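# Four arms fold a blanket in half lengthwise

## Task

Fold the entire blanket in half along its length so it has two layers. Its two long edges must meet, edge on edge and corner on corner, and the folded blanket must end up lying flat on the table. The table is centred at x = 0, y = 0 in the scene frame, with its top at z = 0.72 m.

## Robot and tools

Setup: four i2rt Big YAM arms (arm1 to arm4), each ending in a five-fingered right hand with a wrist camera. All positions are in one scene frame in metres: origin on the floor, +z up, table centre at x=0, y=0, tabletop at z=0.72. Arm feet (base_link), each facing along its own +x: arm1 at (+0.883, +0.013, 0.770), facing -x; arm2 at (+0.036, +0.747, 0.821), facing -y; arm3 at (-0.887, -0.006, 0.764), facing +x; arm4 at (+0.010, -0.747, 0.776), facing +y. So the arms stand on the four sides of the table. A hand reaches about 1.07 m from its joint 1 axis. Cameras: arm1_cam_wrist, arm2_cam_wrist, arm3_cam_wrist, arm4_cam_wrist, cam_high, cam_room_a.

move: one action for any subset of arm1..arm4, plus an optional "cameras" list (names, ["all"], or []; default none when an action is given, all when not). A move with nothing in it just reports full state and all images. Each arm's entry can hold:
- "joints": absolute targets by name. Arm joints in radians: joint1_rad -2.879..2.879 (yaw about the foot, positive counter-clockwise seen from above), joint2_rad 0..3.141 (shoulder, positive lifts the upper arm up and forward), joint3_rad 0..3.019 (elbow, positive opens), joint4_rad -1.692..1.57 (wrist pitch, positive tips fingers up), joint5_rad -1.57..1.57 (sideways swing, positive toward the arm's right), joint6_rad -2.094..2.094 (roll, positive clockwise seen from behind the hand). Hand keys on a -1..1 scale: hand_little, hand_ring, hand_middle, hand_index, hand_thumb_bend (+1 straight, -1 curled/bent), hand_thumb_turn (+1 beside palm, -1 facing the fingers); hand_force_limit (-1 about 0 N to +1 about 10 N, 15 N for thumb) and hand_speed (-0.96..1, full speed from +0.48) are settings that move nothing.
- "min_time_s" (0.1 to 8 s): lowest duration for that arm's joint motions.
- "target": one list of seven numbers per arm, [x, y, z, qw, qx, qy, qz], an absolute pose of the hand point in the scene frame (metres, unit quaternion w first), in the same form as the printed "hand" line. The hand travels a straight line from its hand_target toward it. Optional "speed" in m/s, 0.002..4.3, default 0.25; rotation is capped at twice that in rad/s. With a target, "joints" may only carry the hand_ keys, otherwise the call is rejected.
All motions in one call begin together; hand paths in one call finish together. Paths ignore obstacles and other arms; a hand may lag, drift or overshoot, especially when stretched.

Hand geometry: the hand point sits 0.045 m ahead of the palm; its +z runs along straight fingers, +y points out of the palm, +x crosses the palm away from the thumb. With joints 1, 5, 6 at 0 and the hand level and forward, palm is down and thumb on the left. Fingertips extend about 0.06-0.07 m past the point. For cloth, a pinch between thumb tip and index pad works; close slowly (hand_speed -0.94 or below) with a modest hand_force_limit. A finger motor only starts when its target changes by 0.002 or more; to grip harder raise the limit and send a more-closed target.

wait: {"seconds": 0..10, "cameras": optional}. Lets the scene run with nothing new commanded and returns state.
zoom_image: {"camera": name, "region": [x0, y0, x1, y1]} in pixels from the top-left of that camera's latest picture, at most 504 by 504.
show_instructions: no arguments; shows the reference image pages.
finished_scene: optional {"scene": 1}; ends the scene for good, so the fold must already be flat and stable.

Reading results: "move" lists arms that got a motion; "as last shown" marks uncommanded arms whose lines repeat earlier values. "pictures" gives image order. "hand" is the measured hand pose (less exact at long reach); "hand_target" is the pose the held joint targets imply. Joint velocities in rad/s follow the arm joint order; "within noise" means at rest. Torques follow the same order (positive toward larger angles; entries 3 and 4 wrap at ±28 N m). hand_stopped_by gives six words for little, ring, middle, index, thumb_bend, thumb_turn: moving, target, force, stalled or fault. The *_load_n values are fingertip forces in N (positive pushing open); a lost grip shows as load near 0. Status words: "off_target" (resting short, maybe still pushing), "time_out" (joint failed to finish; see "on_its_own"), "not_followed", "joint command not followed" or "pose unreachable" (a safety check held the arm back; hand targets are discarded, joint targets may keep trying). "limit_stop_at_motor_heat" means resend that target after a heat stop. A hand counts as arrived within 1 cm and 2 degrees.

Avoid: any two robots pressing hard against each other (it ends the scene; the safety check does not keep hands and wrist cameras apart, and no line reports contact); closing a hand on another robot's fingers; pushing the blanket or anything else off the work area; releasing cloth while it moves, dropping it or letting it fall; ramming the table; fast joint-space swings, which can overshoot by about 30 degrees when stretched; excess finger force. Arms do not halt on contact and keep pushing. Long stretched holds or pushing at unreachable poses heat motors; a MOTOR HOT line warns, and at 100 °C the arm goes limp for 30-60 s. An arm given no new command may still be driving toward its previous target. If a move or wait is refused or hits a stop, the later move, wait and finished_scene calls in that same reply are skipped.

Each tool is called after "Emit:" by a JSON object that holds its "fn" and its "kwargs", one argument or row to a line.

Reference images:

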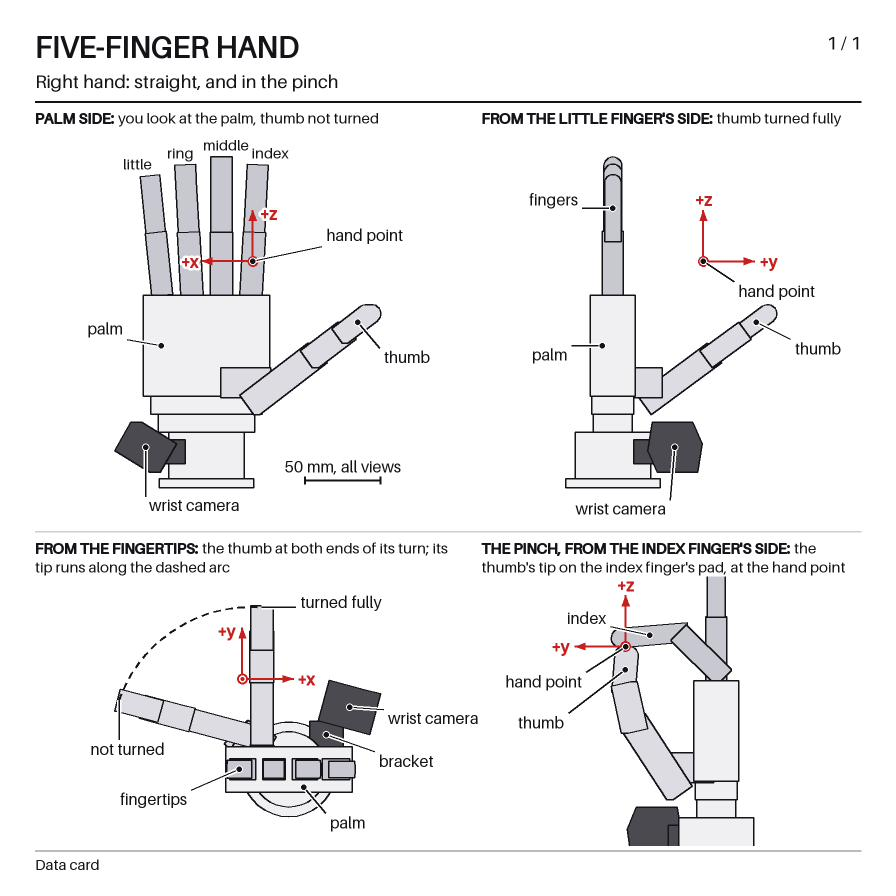

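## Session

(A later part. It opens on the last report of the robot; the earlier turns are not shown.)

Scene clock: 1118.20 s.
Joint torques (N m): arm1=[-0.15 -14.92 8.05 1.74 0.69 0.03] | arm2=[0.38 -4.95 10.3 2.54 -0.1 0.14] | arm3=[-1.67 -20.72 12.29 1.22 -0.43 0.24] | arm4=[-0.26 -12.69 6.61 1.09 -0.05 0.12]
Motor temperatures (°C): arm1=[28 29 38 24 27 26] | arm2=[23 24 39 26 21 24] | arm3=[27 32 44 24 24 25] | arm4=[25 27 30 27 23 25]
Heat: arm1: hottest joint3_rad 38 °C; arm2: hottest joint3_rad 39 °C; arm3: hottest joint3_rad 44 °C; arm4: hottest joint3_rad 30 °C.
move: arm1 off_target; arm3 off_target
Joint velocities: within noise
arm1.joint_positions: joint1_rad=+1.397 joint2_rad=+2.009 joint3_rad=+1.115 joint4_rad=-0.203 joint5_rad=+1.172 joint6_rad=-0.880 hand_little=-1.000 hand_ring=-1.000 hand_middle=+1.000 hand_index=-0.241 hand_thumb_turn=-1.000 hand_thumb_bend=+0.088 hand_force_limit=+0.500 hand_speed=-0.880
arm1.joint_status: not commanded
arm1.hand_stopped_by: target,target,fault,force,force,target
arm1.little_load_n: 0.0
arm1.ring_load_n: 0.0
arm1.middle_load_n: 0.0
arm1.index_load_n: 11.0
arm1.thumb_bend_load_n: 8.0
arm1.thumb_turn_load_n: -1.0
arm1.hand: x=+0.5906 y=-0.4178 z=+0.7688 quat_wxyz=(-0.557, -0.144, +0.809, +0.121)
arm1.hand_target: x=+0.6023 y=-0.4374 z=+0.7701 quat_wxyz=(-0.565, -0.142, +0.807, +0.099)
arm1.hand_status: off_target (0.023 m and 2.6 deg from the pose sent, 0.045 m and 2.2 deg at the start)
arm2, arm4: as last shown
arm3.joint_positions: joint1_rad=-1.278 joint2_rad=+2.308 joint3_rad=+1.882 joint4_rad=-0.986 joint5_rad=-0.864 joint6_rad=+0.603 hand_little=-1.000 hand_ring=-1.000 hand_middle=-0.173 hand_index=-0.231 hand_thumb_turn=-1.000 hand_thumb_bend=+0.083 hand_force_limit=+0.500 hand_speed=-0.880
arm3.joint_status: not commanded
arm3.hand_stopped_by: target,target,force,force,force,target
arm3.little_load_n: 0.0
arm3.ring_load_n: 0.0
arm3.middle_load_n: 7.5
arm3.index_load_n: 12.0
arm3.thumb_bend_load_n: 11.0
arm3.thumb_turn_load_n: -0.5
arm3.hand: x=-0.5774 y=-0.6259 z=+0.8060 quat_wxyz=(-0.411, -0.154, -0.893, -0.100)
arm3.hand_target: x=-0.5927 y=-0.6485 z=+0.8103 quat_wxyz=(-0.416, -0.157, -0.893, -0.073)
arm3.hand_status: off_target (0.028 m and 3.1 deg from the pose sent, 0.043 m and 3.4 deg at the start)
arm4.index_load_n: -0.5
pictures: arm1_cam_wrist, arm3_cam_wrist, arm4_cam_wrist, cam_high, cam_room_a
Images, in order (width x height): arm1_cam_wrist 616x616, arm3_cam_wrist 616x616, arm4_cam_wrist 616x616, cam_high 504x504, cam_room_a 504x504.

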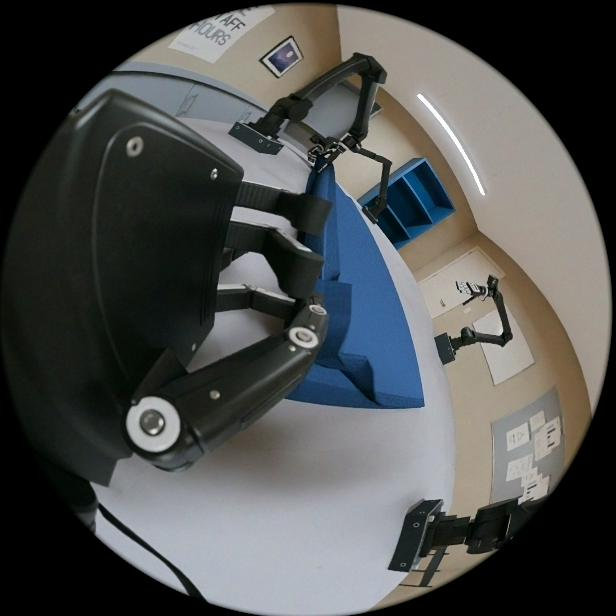

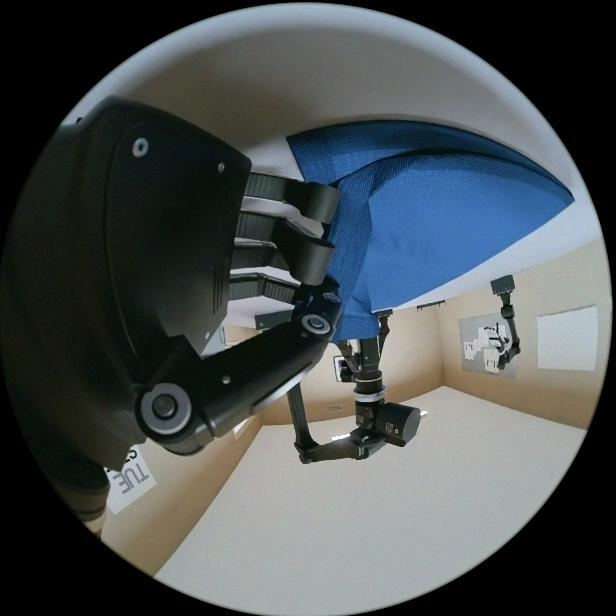

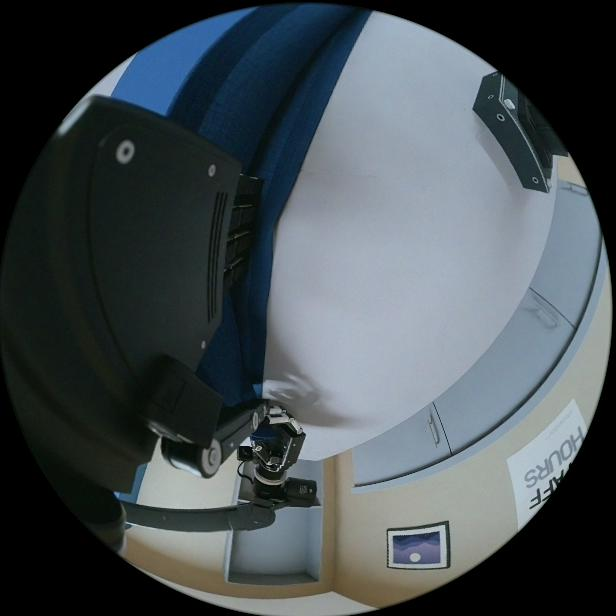

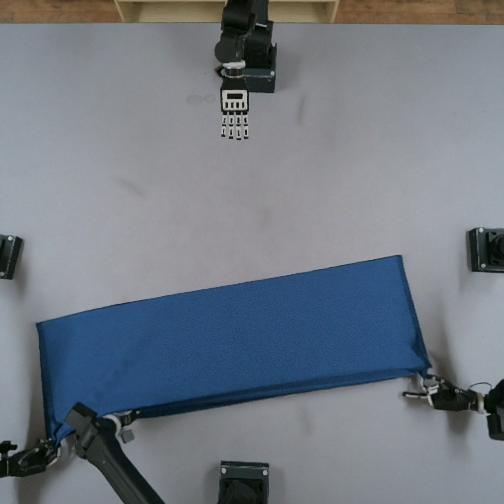

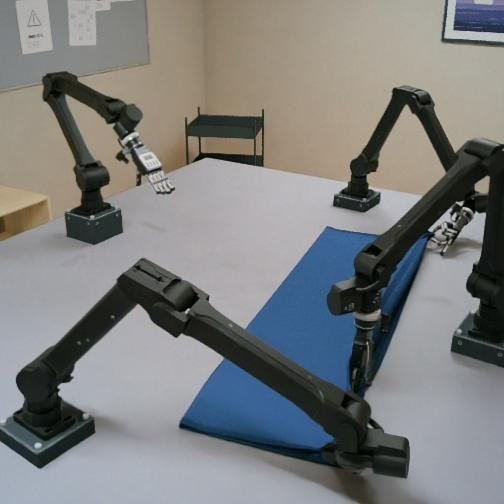

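Emit:
{"fn": "zoom_image", "kwargs": {
  "camera": "cam_high",
  "region": [10, 300, 170, 480]
}}

Emit:
{"fn": "zoom_image", "kwargs": {
  "camera": "cam_high",
  "region": [360, 230, 500, 400]
}}

Scaled by 2.800.

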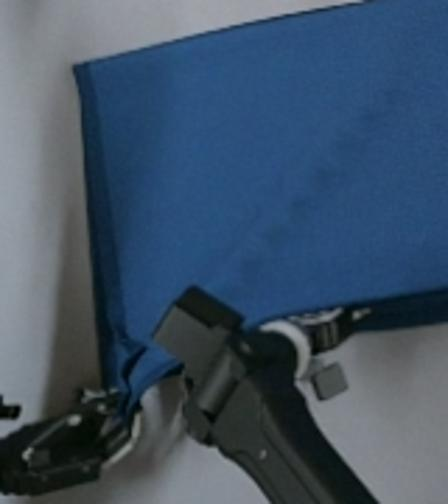

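Scaled by 2.965.

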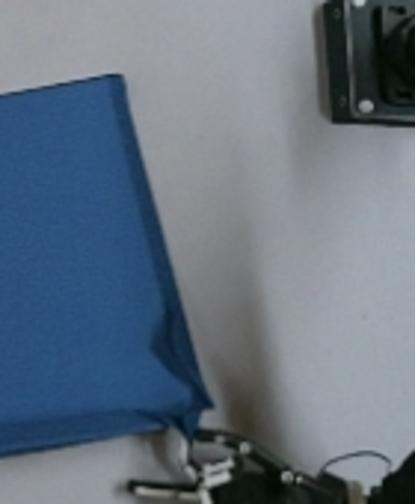

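Emit:
{"fn": "move", "kwargs": {
  "arm3": {"target": [-0.592, -0.633, 0.803, 0.4162, 0.1574, 0.8926, 0.0734], "speed": 0.06},
  "arm1": {"target": [0.602, -0.423, 0.758, 0.5649, 0.1423, -0.8068, -0.0996], "speed": 0.06}
}}

Emit:
{"fn": "move", "kwargs": {
  "arm3": {"joints": {"hand_index": 0.2, "hand_middle": 0.2, "hand_thumb_bend": 0.5, "hand_speed": -0.8}},
  "arm1": {"joints": {"hand_index": 0.2, "hand_thumb_bend": 0.5, "hand_speed": -0.8}},
  "cameras": ["cam_high", "cam_room_a", "arm1_cam_wrist", "arm3_cam_wrist"]
}}

Emit:
{"fn": "zoom_image", "kwargs": {
  "camera": "arm3_cam_wrist",
  "region": [240, 60, 600, 400]
}}

Emit:
{"fn": "zoom_image", "kwargs": {
  "camera": "arm1_cam_wrist",
  "region": [240, 140, 500, 440]
}}

Scene clock: 1180.53 s.
Joint torques (N m): arm1=[-0.56 -14.62 5.45 1.84 0.59 -0.12] | arm2=[0.38 -4.84 10.25 2.52 -0.09 0.13] | arm3=[-1.26 -22.53 8.03 1.25 -0.33 0.22] | arm4=[-0.21 -12.75 6.58 1.06 -0.05 0.13]
Motor temperatures (°C): arm1=[28 28 38 24 28 26] | arm2=[23 24 39 26 21 24] | arm3=[27 34 44 24 24 25] | arm4=[25 28 29 27 23 25]
Heat: arm1: hottest joint3_rad 38 °C; arm2: hottest joint3_rad 39 °C; arm3: hottest joint3_rad 44 °C; arm4: hottest joint3_rad 29 °C.
move: arm1 off_target; arm3 off_target
Joint velocities: within noise
arm1.joint_positions: joint1_rad=+1.397 joint2_rad=+2.009 joint3_rad=+1.096 joint4_rad=-0.139 joint5_rad=+1.172 joint6_rad=-0.880 hand_little=-1.000 hand_ring=-1.000 hand_middle=+1.000 hand_index=-0.241 hand_thumb_turn=-1.000 hand_thumb_bend=+0.088 hand_force_limit=+0.500 hand_speed=-0.880
arm1.joint_status: not commanded
arm1.hand_stopped_by: target,target,fault,force,force,target
arm1.little_load_n: 0.0
arm1.ring_load_n: 0.0
arm1.middle_load_n: 0.0
arm1.index_load_n: 11.0
arm1.thumb_bend_load_n: 8.0
arm1.thumb_turn_load_n: -1.0
arm1.hand: x=+0.5905 y=-0.4183 z=+0.7645 quat_wxyz=(-0.564, -0.131, +0.809, +0.104)
arm1.hand_target: x=+0.6018 y=-0.4227 z=+0.7580 quat_wxyz=(-0.565, -0.142, +0.807, +0.100)
arm1.hand_status: off_target (0.014 m and 1.4 deg from the pose sent, 0.017 m and 2.6 deg at the start)
arm2, arm4: as last shown
arm2.middle_load_n: -0.5
arm3.joint_positions: joint1_rad=-1.278 joint2_rad=+2.299 joint3_rad=+1.847 joint4_rad=-0.931 joint5_rad=-0.865 joint6_rad=+0.612 hand_little=-1.000 hand_ring=-1.000 hand_middle=-0.173 hand_index=-0.231 hand_thumb_turn=-1.000 hand_thumb_bend=+0.083 hand_force_limit=+0.500 hand_speed=-0.880
arm3.joint_status: not commanded
arm3.hand_stopped_by: target,target,force,force,force,target
arm3.little_load_n: 0.0
arm3.ring_load_n: 0.0
arm3.middle_load_n: 7.5
arm3.index_load_n: 12.5
arm3.thumb_bend_load_n: 11.0
arm3.thumb_turn_load_n: -0.5
arm3.hand: x=-0.5774 y=-0.6245 z=+0.8005 quat_wxyz=(-0.416, -0.152, -0.892, -0.089)
arm3.hand_target: x=-0.5919 y=-0.6329 z=+0.8031 quat_wxyz=(-0.416, -0.157, -0.893, -0.073)
arm3.hand_status: off_target (0.017 m and 1.9 deg from the pose sent, 0.016 m and 3.1 deg at the start)
arm4.index_load_n: 0.0
pictures: none

Scene clock: 1182.47 s.
Joint torques (N m): arm1=[-1.26 -14.62 5.46 1.84 0.59 -0.13] | arm2=[0.38 -5.01 10.3 2.45 -0.1 0.16] | arm3=[-0.09 -22.48 8.02 1.07 -0.66 0.22] | arm4=[-0.32 -12.81 6.64 0.9 -0.06 0.13]
Motor temperatures (°C): arm1=[28 28 38 24 28 26] | arm2=[23 24 39 26 21 24] | arm3=[27 34 43 24 24 25] | arm4=[25 28 29 27 23 25]
Heat: arm1: hottest joint3_rad 38 °C; arm2: hottest joint3_rad 39 °C; arm3: hottest joint3_rad 43 °C; arm4: hottest joint3_rad 29 °C.
move: arm1 done; arm3 done
Joint velocities: within noise
arm1.joint_positions: joint1_rad=+1.406 joint2_rad=+2.009 joint3_rad=+1.096 joint4_rad=-0.139 joint5_rad=+1.172 joint6_rad=-0.880 hand_little=-1.000 hand_ring=-1.000 hand_middle=+1.000 hand_index=+0.200 hand_thumb_turn=-1.000 hand_thumb_bend=+0.500 hand_force_limit=+0.500 hand_speed=-0.800
arm1.joint_status: all done
arm1.hand_stopped_by: target,target,fault,target,target,target
arm1.little_load_n: 0.0
arm1.ring_load_n: 0.0
arm1.middle_load_n: 0.0
arm1.index_load_n: 0.0
arm1.thumb_bend_load_n: 0.0
arm1.thumb_turn_load_n: 0.5
arm1.hand: x=+0.5945 y=-0.4209 z=+0.7645 quat_wxyz=(-0.565, -0.134, +0.808, +0.101)
arm1.hand_target: x=+0.6018 y=-0.4227 z=+0.7580 quat_wxyz=(-0.565, -0.142, +0.807, +0.100)
arm1.hand_status: not commanded
arm2.joint_positions: joint1_rad=-0.221 joint2_rad=+0.882 joint3_rad=+0.736 joint4_rad=-0.681 joint5_rad=-0.198 joint6_rad=-0.204 hand_little=+1.000 hand_ring=+1.000 hand_middle=+1.000 hand_index=+1.000 hand_thumb_turn=-1.000 hand_thumb_bend=+1.000 hand_force_limit=+0.000 hand_speed=-0.800
arm2.joint_status: not commanded
arm2.hand_stopped_by: target,target,target,target,target,target
arm2.little_load_n: 0.0
arm2.ring_load_n: 0.0
arm2.middle_load_n: 0.0
arm2.index_load_n: 0.0
arm2.thumb_bend_load_n: 0.0
arm2.thumb_turn_load_n: 0.0
arm2.hand: x=+0.0044 y=+0.4045 z=+0.9958 quat_wxyz=(-0.002, +0.012, -0.928, +0.373)
arm2.hand_target: x=+0.0000 y=+0.4002 z=+1.0000 quat_wxyz=(+0.000, +0.000, -0.924, +0.382)
arm2.hand_status: not commanded
arm3.joint_positions: joint1_rad=-1.292 joint2_rad=+2.299 joint3_rad=+1.847 joint4_rad=-0.927 joint5_rad=-0.858 joint6_rad=+0.612 hand_little=-1.000 hand_ring=-1.000 hand_middle=+0.200 hand_index=+0.200 hand_thumb_turn=-1.000 hand_thumb_bend=+0.500 hand_force_limit=+0.500 hand_speed=-0.800
arm3.joint_status: all done
arm3.hand_stopped_by: target,target,target,target,target,target
arm3.little_load_n: 0.5
arm3.ring_load_n: 0.0
arm3.middle_load_n: 0.0
arm3.index_load_n: 0.0
arm3.thumb_bend_load_n: -0.5
arm3.thumb_turn_load_n: 0.0
arm3.hand: x=-0.5868 y=-0.6299 z=+0.7991 quat_wxyz=(-0.414, -0.158, -0.893, -0.083)
arm3.hand_target: x=-0.5919 y=-0.6328 z=+0.8031 quat_wxyz=(-0.416, -0.157, -0.893, -0.074)
arm3.hand_status: not commanded
arm4: as last shown
arm4.joint_positions: joint1_rad=+1.096 joint2_rad=+1.628 joint3_rad=+1.000 joint4_rad=-0.917 joint5_rad=-0.001 joint6_rad=+0.913 hand_little=+1.000 hand_ring=+1.000 hand_middle=+1.000 hand_index=+1.000 hand_thumb_turn=+1.000 hand_thumb_bend=+1.000 hand_force_limit=+0.000 hand_speed=-0.800
arm4.hand: x=-0.3835 y=-0.5995 z=+0.7880 quat_wxyz=(-0.008, +0.997, +0.071, -0.010)
pictures: arm1_cam_wrist, arm3_cam_wrist, cam_high, cam_room_a
Images, in order (width x height): arm1_cam_wrist 616x616, arm3_cam_wrist 616x616, cam_high 504x504, cam_room_a 504x504.

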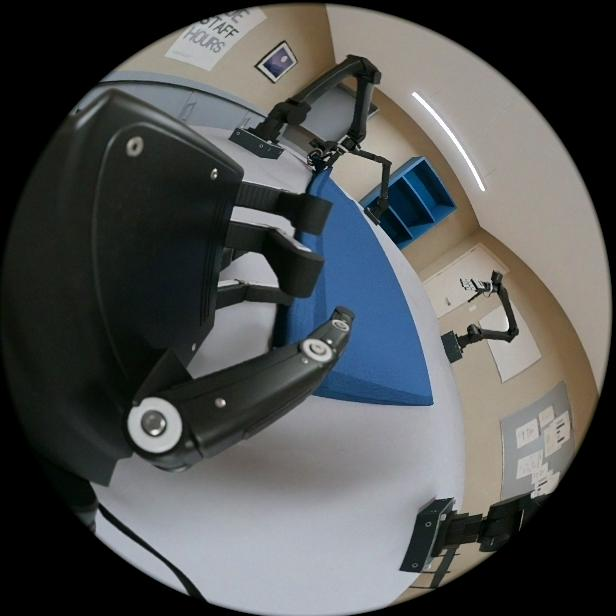

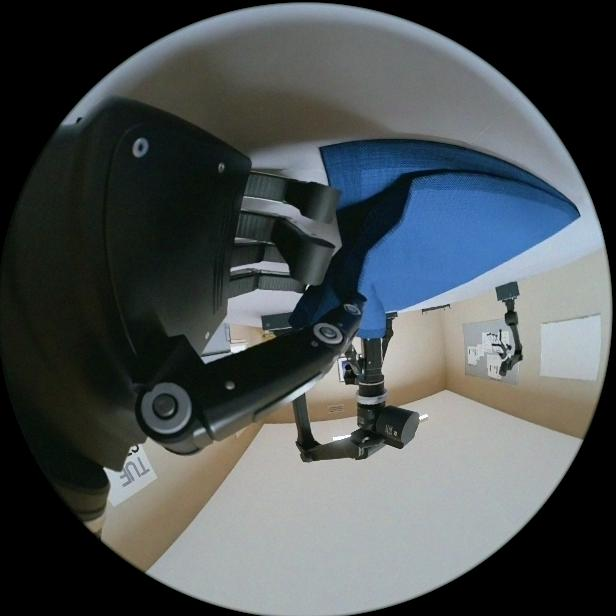

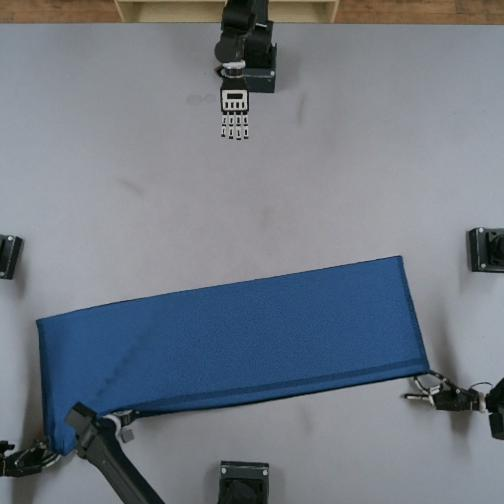

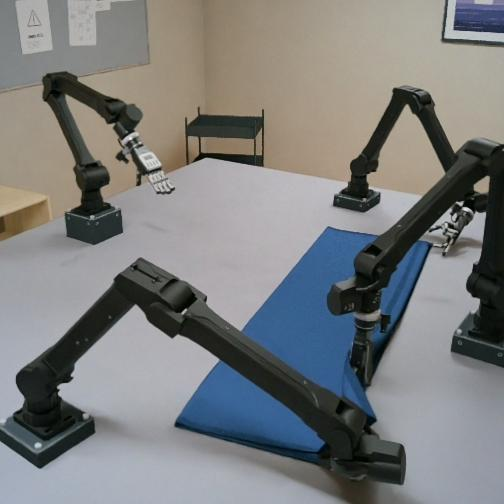

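Scaled by 1.400 from the camera's image (finer frame: 880x880).

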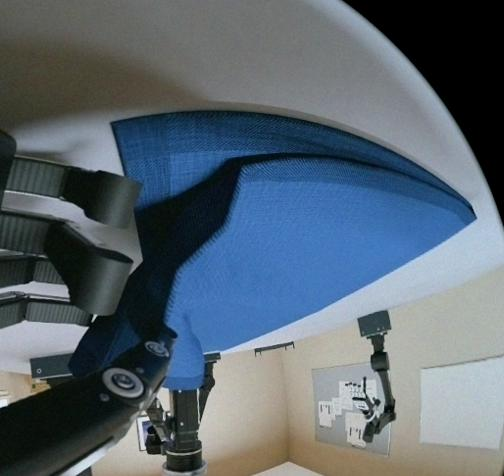

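Scaled by 1.680 from the camera's image (finer frame: 880x880).

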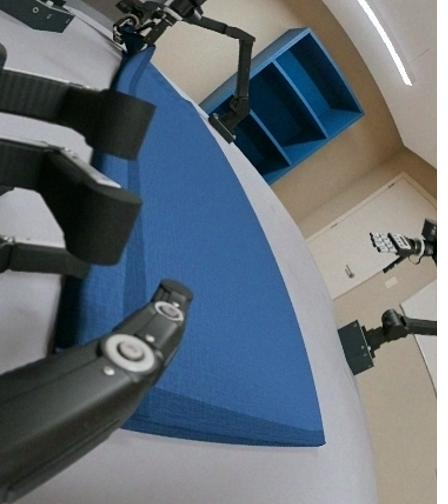

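Emit:
{"fn": "move", "kwargs": {
  "arm3": {"target": [-0.605, -0.70, 0.81, 0.4162, 0.1574, 0.8926, 0.0734], "speed": 0.1, "joints": {"hand_index": 0.6, "hand_middle": 0.6, "hand_thumb_bend": 0.9}},
  "arm1": {"target": [0.60, -0.48, 0.775, 0.5649, 0.1423, -0.8068, -0.0996], "speed": 0.1, "joints": {"hand_index": 0.6, "hand_thumb_bend": 0.9}},
  "cameras": ["cam_high", "cam_room_a", "arm3_cam_wrist", "arm4_cam_wrist"]
}}

Emit:
{"fn": "zoom_image", "kwargs": {
  "camera": "cam_high",
  "region": [10, 300, 210, 500]
}}

Emit:
{"fn": "zoom_image", "kwargs": {
  "camera": "cam_room_a",
  "region": [170, 210, 460, 480]
}}

Scene clock: 1197.07 s.
Joint torques (N m): arm1=[-1.26 -15.79 9.01 0.84 0.7 -0.03] | arm2=[0.38 -4.54 10.28 2.56 -0.09 0.13] | arm3=[0.03 -21.83 13.63 -0.12 -0.88 0.12] | arm4=[-0.32 -12.57 6.63 0.94 -0.05 0.13]
Motor temperatures (°C): arm1=[28 28 36 24 28 26] | arm2=[23 24 39 26 21 24] | arm3=[27 35 41 24 24 25] | arm4=[25 28 29 27 23 25]
Heat: arm1: hottest joint3_rad 36 °C; arm2: hottest joint3_rad 39 °C; arm3: hottest joint3_rad 41 °C; arm4: hottest joint3_rad 29 °C.
move: arm1 off_target; arm3 off_target
Joint velocities: within noise
arm1.joint_positions: joint1_rad=+1.423 joint2_rad=+2.068 joint3_rad=+1.258 joint4_rad=-0.287 joint5_rad=+1.177 joint6_rad=-0.852 hand_little=-1.000 hand_ring=-1.000 hand_middle=+1.000 hand_index=+0.600 hand_thumb_turn=-1.000 hand_thumb_bend=+0.900 hand_force_limit=+0.500 hand_speed=-0.800
arm1.joint_status: all done
arm1.hand_stopped_by: target,target,fault,target,target,target
arm1.little_load_n: 0.0
arm1.ring_load_n: 0.0
arm1.middle_load_n: 0.0
arm1.index_load_n: 0.0
arm1.thumb_bend_load_n: 0.0
arm1.thumb_turn_load_n: 0.0
arm1.hand: x=+0.5942 y=-0.4662 z=+0.7746 quat_wxyz=(-0.562, -0.142, +0.808, +0.108)
arm1.hand_target: x=+0.6001 y=-0.4796 z=+0.7751 quat_wxyz=(-0.565, -0.142, +0.807, +0.099)
arm1.hand_status: off_target (0.015 m and 1.0 deg from the pose sent, 0.060 m and 0.9 deg at the start)
arm2, arm4: as last shown
arm2.ring_load_n: -0.5
arm2.thumb_turn_load_n: 0.5
arm3.joint_positions: joint1_rad=-1.327 joint2_rad=+2.460 joint3_rad=+2.175 joint4_rad=-1.131 joint5_rad=-0.859 joint6_rad=+0.574 hand_little=-1.000 hand_ring=-1.000 hand_middle=+0.600 hand_index=+0.600 hand_thumb_turn=-1.000 hand_thumb_bend=+0.900 hand_force_limit=+0.500 hand_speed=-0.800
arm3.joint_status: all done
arm3.hand_stopped_by: target,target,target,target,target,target
arm3.little_load_n: 0.0
arm3.ring_load_n: 0.0
arm3.middle_load_n: 0.0
arm3.index_load_n: 0.0
arm3.thumb_bend_load_n: 0.0
arm3.thumb_turn_load_n: 0.0
arm3.hand: x=-0.6021 y=-0.6886 z=+0.8055 quat_wxyz=(-0.412, -0.164, -0.892, -0.084)
arm3.hand_target: x=-0.6052 y=-0.6993 z=+0.8101 quat_wxyz=(-0.416, -0.158, -0.893, -0.073)
arm3.hand_status: off_target (0.013 m and 1.6 deg from the pose sent, 0.073 m and 1.2 deg at the start)
arm4.middle_load_n: -1.0
pictures: arm3_cam_wrist, arm4_cam_wrist, cam_high, cam_room_a
Images, in order (width x height): arm3_cam_wrist 616x616, arm4_cam_wrist 616x616, cam_high 504x504, cam_room_a 504x504.

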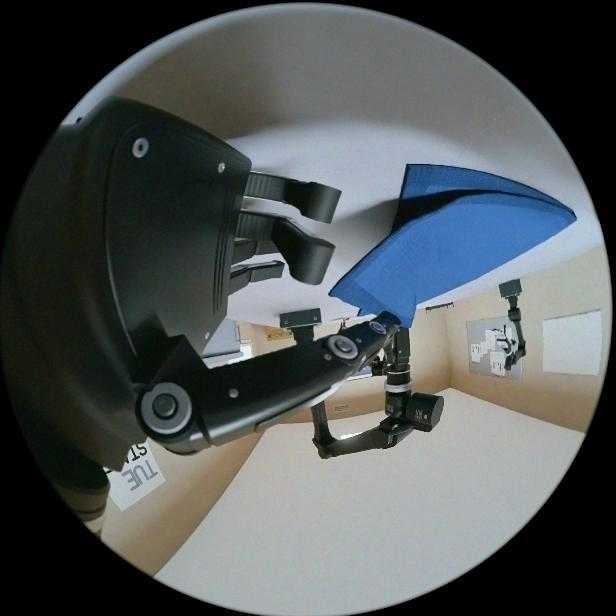

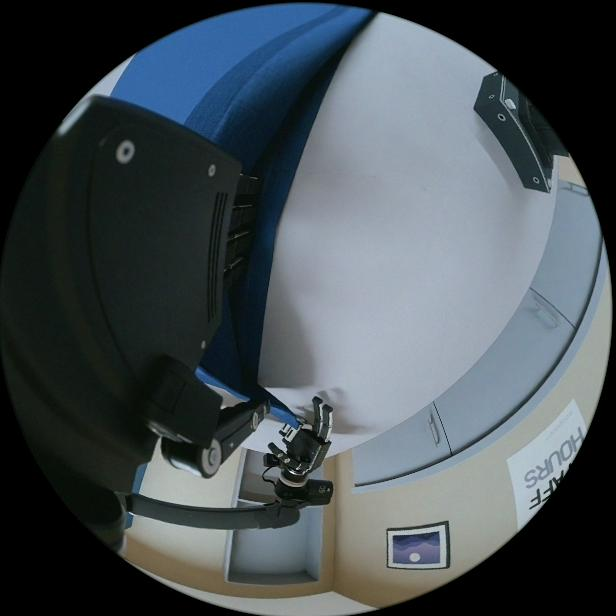

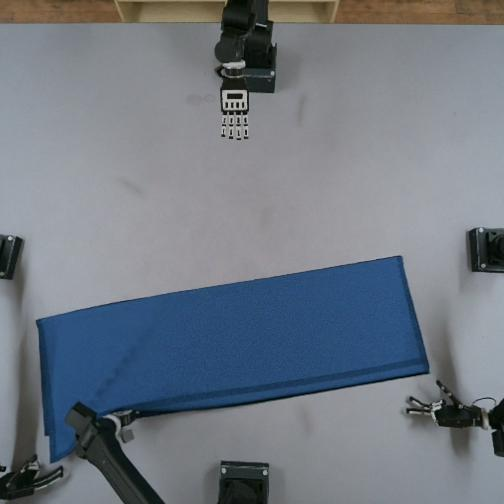

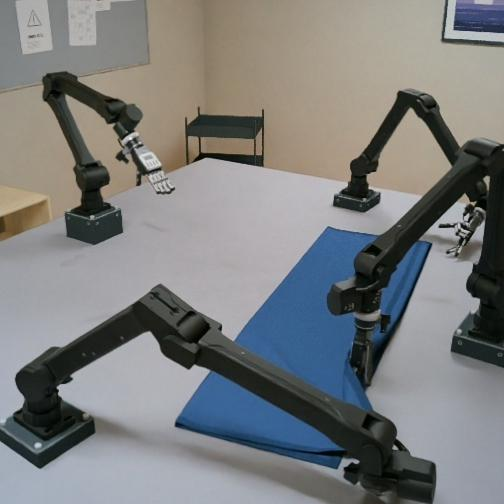

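Scaled by 2.520.

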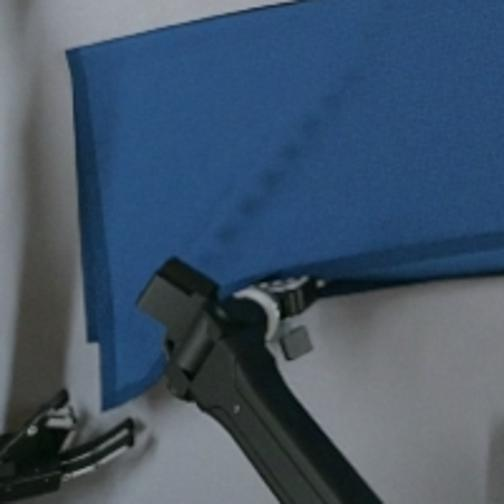

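Scaled by 1.738.

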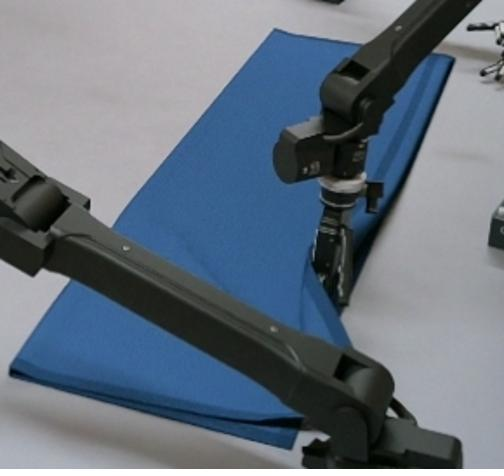

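Emit:
{"fn": "move", "kwargs": {
  "arm3": {"target": [-0.62, -0.70, 0.98, 0.4056, -0.5793, 0.5793, -0.4056], "speed": 0.35},
  "arm1": {"target": [0.62, -0.46, 0.95, 0.4056, -0.5793, -0.5793, 0.4056], "speed": 0.3}
}}

Emit:
{"fn": "move", "kwargs": {
  "arm4": {"target": [-0.38, -0.625, 0.92, 0, 0.9976, 0.0698, 0], "speed": 0.1}
}}

Emit:
{"fn": "move", "kwargs": {
  "arm4": {"target": [-0.10, -0.60, 1.0, 0, 1, 0, 0], "speed": 0.3},
  "cameras": ["cam_high", "cam_room_a", "arm3_cam_wrist", "arm4_cam_wrist"]
}}

Emit:
{"fn": "zoom_image", "kwargs": {
  "camera": "cam_high",
  "region": [10, 300, 210, 500]
}}

Emit:
{"fn": "zoom_image", "kwargs": {
  "camera": "cam_room_a",
  "region": [170, 210, 460, 480]
}}

Scene clock: 1221.47 s.
Joint torques (N m): arm1=[-3.72 -11.69 9.61 1.01 0.42 -0.01] | arm2=[0.03 -4.84 10.25 2.52 -0.12 0.13] | arm3=[0.73 -20.89 14.37 0.28 -0.94 0.05] | arm4=[-0.15 -12.75 6.68 0.9 -0.05 0.12]
Motor temperatures (°C): arm1=[28 30 36 24 28 26] | arm2=[23 24 39 26 21 24] | arm3=[27 34 43 23 25 25] | arm4=[25 28 29 27 23 25]
Heat: arm1: hottest joint3_rad 36 °C; arm2: hottest joint3_rad 39 °C; arm3: hottest joint3_rad 43 °C; arm4: hottest joint3_rad 29 °C.
move: arm1 done; arm3 done
Joint velocities: within noise
arm1.joint_positions: joint1_rad=+1.414 joint2_rad=+1.480 joint3_rad=+1.090 joint4_rad=-0.621 joint5_rad=+1.163 joint6_rad=+0.976 hand_little=-1.000 hand_ring=-1.000 hand_middle=+1.000 hand_index=+0.600 hand_thumb_turn=-1.000 hand_thumb_bend=+0.900 hand_force_limit=+0.500 hand_speed=-0.800
arm1.joint_status: not commanded
arm1.hand_stopped_by: target,target,fault,target,target,target
arm1.little_load_n: 0.0
arm1.ring_load_n: 0.0
arm1.middle_load_n: 0.0
arm1.index_load_n: 0.0
arm1.thumb_bend_load_n: 0.0
arm1.thumb_turn_load_n: 0.0
arm1.hand: x=+0.6282 y=-0.4622 z=+0.9455 quat_wxyz=(-0.405, +0.571, +0.587, -0.407)
arm1.hand_target: x=+0.6201 y=-0.4599 z=+0.9499 quat_wxyz=(-0.406, +0.579, +0.579, -0.406)
arm1.hand_status: done (0.010 m and 1.3 deg from the pose sent, 0.177 m and 110.5 deg at the start)
arm2, arm4: as last shown
arm2.ring_load_n: 0.0
arm2.thumb_turn_load_n: 0.0
arm3.joint_positions: joint1_rad=-1.327 joint2_rad=+2.259 joint3_rad=+2.338 joint4_rad=-1.273 joint5_rad=-1.192 joint6_rad=-1.150 hand_little=-1.000 hand_ring=-1.000 hand_middle=+0.600 hand_index=+0.600 hand_thumb_turn=-1.000 hand_thumb_bend=+0.900 hand_force_limit=+0.500 hand_speed=-0.800
arm3.joint_status: not commanded
arm3.hand_stopped_by: target,target,target,target,target,target
arm3.little_load_n: 0.0
arm3.ring_load_n: 0.0
arm3.middle_load_n: 0.0
arm3.index_load_n: 0.0
arm3.thumb_bend_load_n: 0.0
arm3.thumb_turn_load_n: 0.0
arm3.hand: x=-0.6223 y=-0.6921 z=+0.9747 quat_wxyz=(-0.411, +0.572, -0.588, +0.398)
arm3.hand_target: x=-0.6200 y=-0.6994 z=+0.9800 quat_wxyz=(-0.405, +0.579, -0.579, +0.406)
arm3.hand_status: done (0.010 m and 1.6 deg from the pose sent, 0.176 m and 112.7 deg at the start)
arm4.little_load_n: -0.5
arm4.middle_load_n: -0.5
pictures: none

Scene clock: 1223.47 s.
Joint torques (N m): arm1=[-3.72 -11.58 9.59 0.99 0.42 0] | arm2=[0.03 -4.66 10.22 2.45 -0.12 0.14] | arm3=[0.67 -20.89 14.38 0.27 -0.94 0.09] | arm4=[-0.03 -13.45 12.74 -0.39 -0.04 0.12]
Motor temperatures (°C): arm1=[28 30 36 24 28 26] | arm2=[23 24 39 26 21 24] | arm3=[27 34 43 23 25 25] | arm4=[25 28 29 27 23 25]
Heat: arm1: hottest joint3_rad 36 °C; arm2: hottest joint3_rad 39 °C; arm3: hottest joint3_rad 43 °C; arm4: hottest joint3_rad 29 °C.
move: arm4 off_target
Joint velocities: within noise
arm1, arm2, arm3: as last shown
arm4.joint_positions: joint1_rad=+1.133 joint2_rad=+1.450 joint3_rad=+1.138 joint4_rad=-1.288 joint5_rad=-0.001 joint6_rad=+0.952 hand_little=+1.000 hand_ring=+1.000 hand_middle=+1.000 hand_index=+1.000 hand_thumb_turn=+1.000 hand_thumb_bend=+1.000 hand_force_limit=+0.000 hand_speed=-0.800
arm4.joint_status: not commanded
arm4.hand_stopped_by: target,target,target,target,target,target
arm4.little_load_n: 0.0
arm4.ring_load_n: 0.0
arm4.middle_load_n: 0.0
arm4.index_load_n: 0.0
arm4.thumb_bend_load_n: 0.0
arm4.thumb_turn_load_n: 0.0
arm4.hand: x=-0.3664 y=-0.6266 z=+0.9056 quat_wxyz=(+0.008, +0.997, +0.070, +0.013)
arm4.hand_target: x=-0.3795 y=-0.6252 z=+0.9201 quat_wxyz=(+0.000, +0.998, +0.070, +0.000)
arm4.hand_status: off_target (0.020 m and 1.7 deg from the pose sent, 0.134 m and 1.5 deg at the start)
pictures: none

Scene clock: 1225.43 s.
Joint torques (N m): arm1=[-3.78 -11.69 9.62 0.99 0.42 0] | arm2=[0.56 -4.89 10.37 2.54 -0.11 0.13] | arm3=[0.73 -20.95 14.37 0.27 -0.94 0.09] | arm4=[-1.08 -3.49 9.61 -0.23 -0.1 -0.06]
Motor temperatures (°C): arm1=[28 30 36 24 28 26] | arm2=[23 24 39 26 21 24] | arm3=[27 34 43 23 25 25] | arm4=[25 28 29 27 23 25]
Heat: arm1: hottest joint3_rad 36 °C; arm2: hottest joint3_rad 39 °C; arm3: hottest joint3_rad 43 °C; arm4: hottest joint3_rad 29 °C.
move: arm4 done
Joint velocities: within noise
arm1, arm2, arm3: as last shown
arm1.middle_load_n: -0.5
arm4.joint_positions: joint1_rad=+0.409 joint2_rad=+0.895 joint3_rad=+0.960 joint4_rad=-1.618 joint5_rad=+0.001 joint6_rad=+0.376 hand_little=+1.000 hand_ring=+1.000 hand_middle=+1.000 hand_index=+1.000 hand_thumb_turn=+1.000 hand_thumb_bend=+1.000 hand_force_limit=+0.000 hand_speed=-0.800
arm4.joint_status: not commanded
arm4.hand_stopped_by: target,target,target,target,target,target
arm4.little_load_n: 0.0
arm4.ring_load_n: 0.0
arm4.middle_load_n: 0.0
arm4.index_load_n: 0.0
arm4.thumb_bend_load_n: 0.0
arm4.thumb_turn_load_n: 0.0
arm4.hand: x=-0.1013 y=-0.5978 z=+1.0009 quat_wxyz=(-0.009, +1.000, -0.004, -0.002)
arm4.hand_target: x=-0.1000 y=-0.6000 z=+1.0000 quat_wxyz=(+0.000, +1.000, +0.000, +0.000)
arm4.hand_status: done (0.003 m and 1.2 deg from the pose sent, 0.284 m and 8.2 deg at the start)
pictures: arm3_cam_wrist, arm4_cam_wrist, cam_high, cam_room_a
Images, in order (width x height): arm3_cam_wrist 616x616, arm4_cam_wrist 616x616, cam_high 504x504, cam_room_a 504x504.

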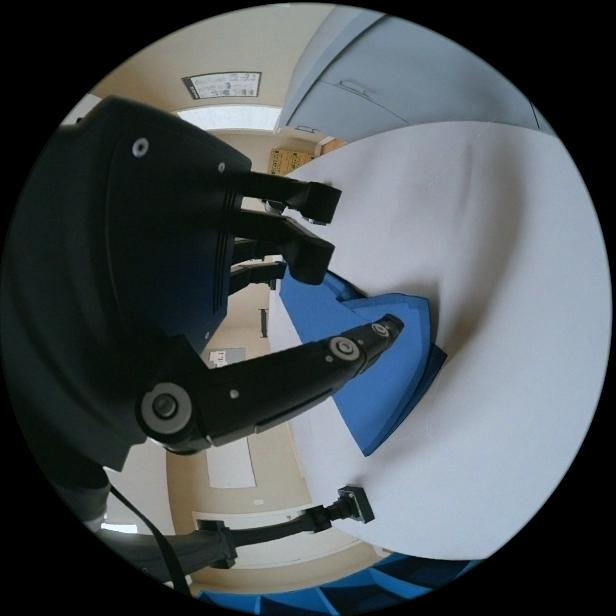

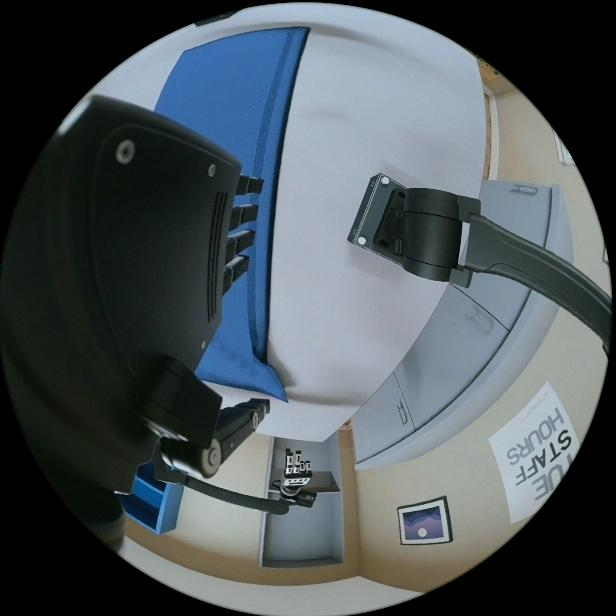

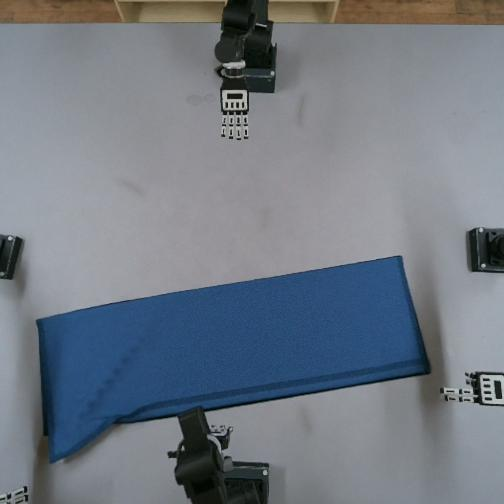

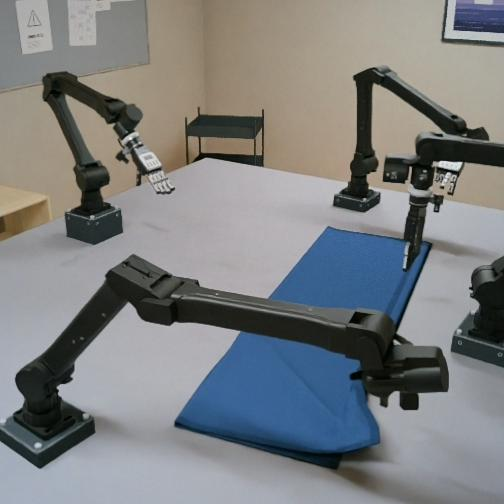

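Scaled by 2.520.

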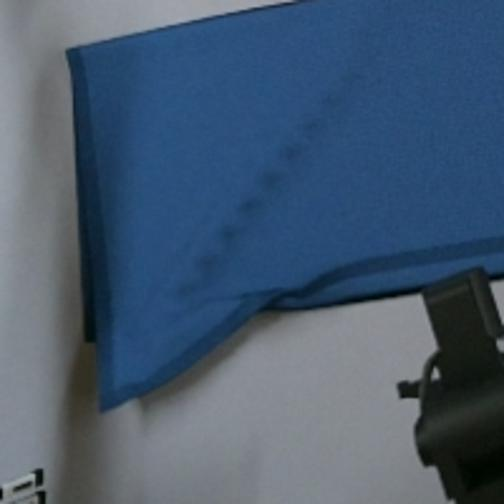

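Scaled by 1.738.

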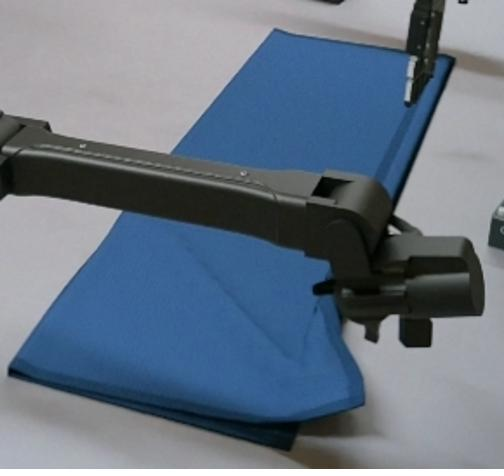

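Emit:
{"fn": "zoom_image", "kwargs": {
  "camera": "arm3_cam_wrist",
  "region": [260, 230, 480, 470]
}}

Scaled by 2.100 from the camera's image (finer frame: 880x880).

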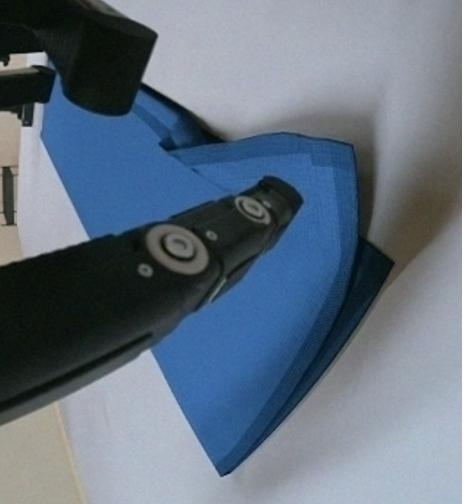

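Emit:
{"fn": "move", "kwargs": {
  "arm3": {"target": [-0.58, -0.66, 0.82, 0.4056, -0.5793, 0.5793, -0.4056], "speed": 0.2, "joints": {"hand_middle": 0.5, "hand_index": 0.5, "hand_thumb_bend": 0.2}},
  "cameras": ["arm3_cam_wrist", "cam_high"]
}}

Emit:
{"fn": "zoom_image", "kwargs": {
  "camera": "arm3_cam_wrist",
  "region": [220, 150, 520, 450]
}}

Scene clock: 1287.83 s.
Joint torques (N m): arm1=[-3.72 -11.63 9.59 0.98 0.42 0] | arm2=[0.09 -4.84 10.39 2.44 -0.09 0.16] | arm3=[0.91 -22.95 9.2 1.69 -0.71 0.32] | arm4=[-0.97 -3.49 9.62 -0.29 -0.1 -0.06]
Motor temperatures (°C): arm1=[28 29 37 24 27 26] | arm2=[23 24 39 25 21 24] | arm3=[27 33 45 23 25 25] | arm4=[25 26 32 27 23 25]
Heat: arm1: hottest joint3_rad 37 °C; arm2: hottest joint3_rad 39 °C; arm3: hottest joint3_rad 45 °C; arm4: hottest joint3_rad 32 °C.
move: arm3 off_target
Joint velocities: within noise
arm1, arm2, arm4: as last shown
arm1.middle_load_n: 0.0
arm3.joint_positions: joint1_rad=-1.264 joint2_rad=+2.237 joint3_rad=+1.849 joint4_rad=-0.682 joint5_rad=-1.168 joint6_rad=-1.026 hand_little=-1.000 hand_ring=-1.000 hand_middle=+0.500 hand_index=+0.500 hand_thumb_turn=-1.000 hand_thumb_bend=+0.200 hand_force_limit=+0.500 hand_speed=-0.800
arm3.joint_status: all done
arm3.hand_stopped_by: target,target,target,target,target,target
arm3.little_load_n: 0.0
arm3.ring_load_n: 0.0
arm3.middle_load_n: 0.0
arm3.index_load_n: 0.0
arm3.thumb_bend_load_n: 0.0
arm3.thumb_turn_load_n: 0.0
arm3.hand: x=-0.5834 y=-0.6583 z=+0.8100 quat_wxyz=(-0.410, +0.577, -0.583, +0.399)
arm3.hand_target: x=-0.5801 y=-0.6600 z=+0.8200 quat_wxyz=(-0.406, +0.579, -0.579, +0.405)
arm3.hand_status: off_target (0.011 m and 1.1 deg from the pose sent, 0.164 m and 1.6 deg at the start)
arm4.joint_positions: joint1_rad=+0.409 joint2_rad=+0.895 joint3_rad=+0.960 joint4_rad=-1.618 joint5_rad=+0.001 joint6_rad=+0.375 hand_little=+1.000 hand_ring=+1.000 hand_middle=+1.000 hand_index=+1.000 hand_thumb_turn=+1.000 hand_thumb_bend=+1.000 hand_force_limit=+0.000 hand_speed=-0.800
Images, in order (width x height): arm3_cam_wrist 616x616, cam_high 504x504.

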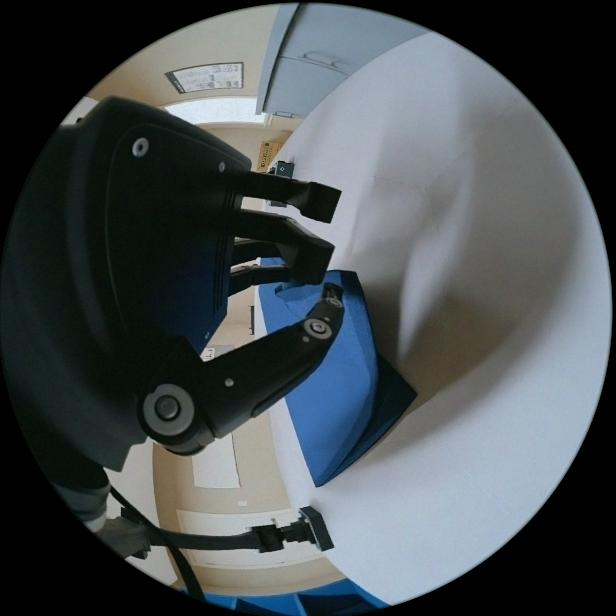

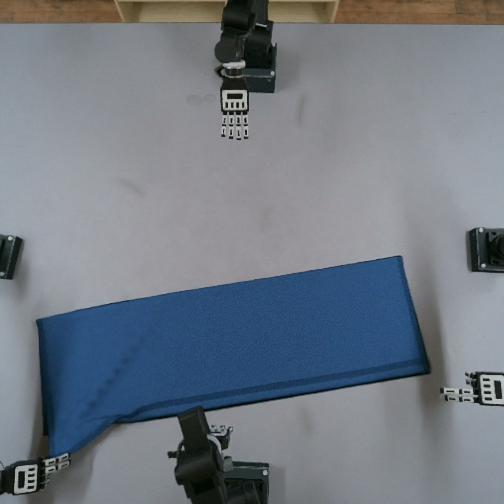

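Scaled by 1.680 from the camera's image (finer frame: 880x880).

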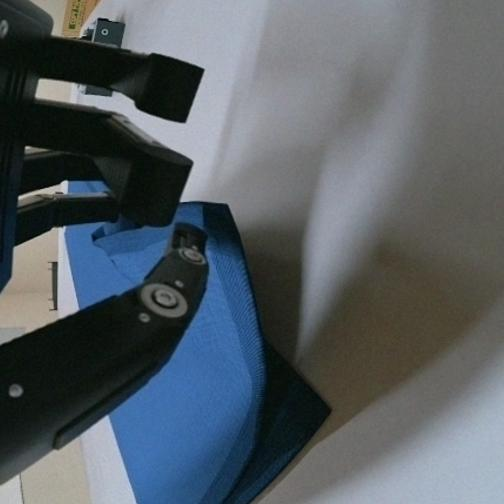

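Emit:
{"fn": "move", "kwargs": {
  "arm3": {"target": [-0.545, -0.668, 0.778, 0.4056, -0.5793, 0.5793, -0.4056], "speed": 0.1},
  "cameras": ["arm3_cam_wrist", "cam_room_a"]
}}

Emit:
{"fn": "zoom_image", "kwargs": {
  "camera": "arm3_cam_wrist",
  "region": [220, 150, 520, 450]
}}

Emit:
{"fn": "zoom_image", "kwargs": {
  "camera": "cam_room_a",
  "region": [230, 330, 450, 500]
}}

Scene clock: 1313.33 s.
Joint torques (N m): arm1=[-3.78 -11.63 9.59 0.99 0.42 0] | arm2=[0.15 -4.72 10.32 2.5 -0.11 0.12] | arm3=[0.91 -21.25 10.78 1.85 -0.68 0.35] | arm4=[-0.79 -3.6 9.66 -0.35 -0.1 -0.05]
Motor temperatures (°C): arm1=[28 29 38 24 27 26] | arm2=[23 24 39 25 21 24] | arm3=[27 34 43 24 25 25] | arm4=[25 25 32 27 23 25]
Heat: arm1: hottest joint3_rad 38 °C; arm2: hottest joint3_rad 39 °C; arm3: hottest joint3_rad 43 °C; arm4: hottest joint3_rad 32 °C.
move: arm3 done
Joint velocities: within noise
arm1, arm2, arm4: as last shown
arm1.index_load_n: 0.5
arm2.index_load_n: -0.5
arm3.joint_positions: joint1_rad=-1.217 joint2_rad=+2.293 joint3_rad=+1.849 joint4_rad=-0.535 joint5_rad=-1.142 joint6_rad=-0.932 hand_little=-1.000 hand_ring=-1.000 hand_middle=+0.500 hand_index=+0.500 hand_thumb_turn=-1.000 hand_thumb_bend=+0.200 hand_force_limit=+0.500 hand_speed=-0.800
arm3.joint_status: not commanded
arm3.hand_stopped_by: target,target,target,target,target,target
arm3.little_load_n: 0.0
arm3.ring_load_n: 0.0
arm3.middle_load_n: 0.0
arm3.index_load_n: 0.0
arm3.thumb_bend_load_n: 0.0
arm3.thumb_turn_load_n: 0.0
arm3.hand: x=-0.5491 y=-0.6618 z=+0.7771 quat_wxyz=(-0.408, +0.578, -0.582, +0.400)
arm3.hand_target: x=-0.5450 y=-0.6677 z=+0.7782 quat_wxyz=(-0.406, +0.579, -0.579, +0.405)
arm3.hand_status: done (0.008 m and 0.8 deg from the pose sent, 0.051 m and 1.1 deg at the start)
arm4.middle_load_n: 0.5
Images, in order (width x height): arm3_cam_wrist 616x616, cam_room_a 504x504.

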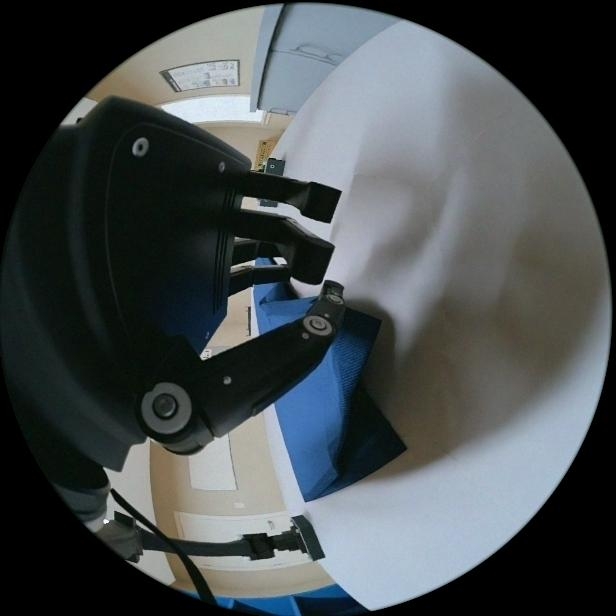

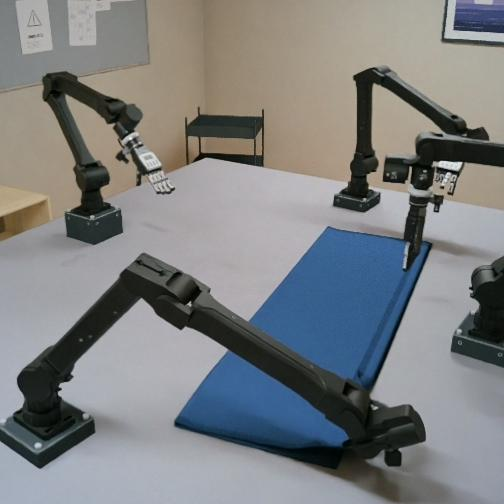

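Scaled by 1.680 from the camera's image (finer frame: 880x880).

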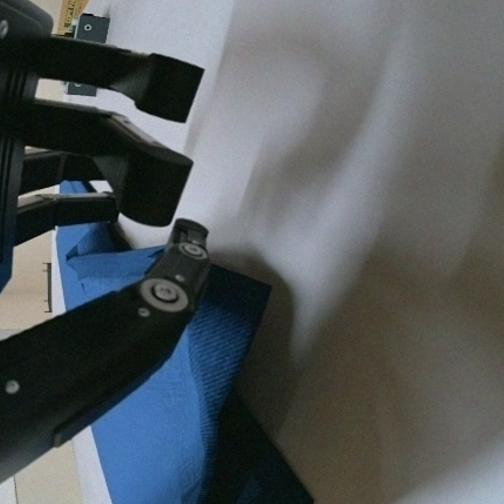

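Scaled by 2.291.

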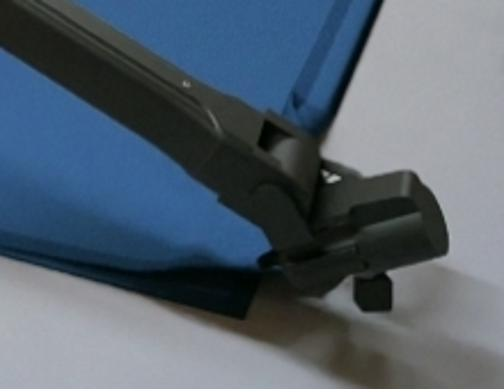

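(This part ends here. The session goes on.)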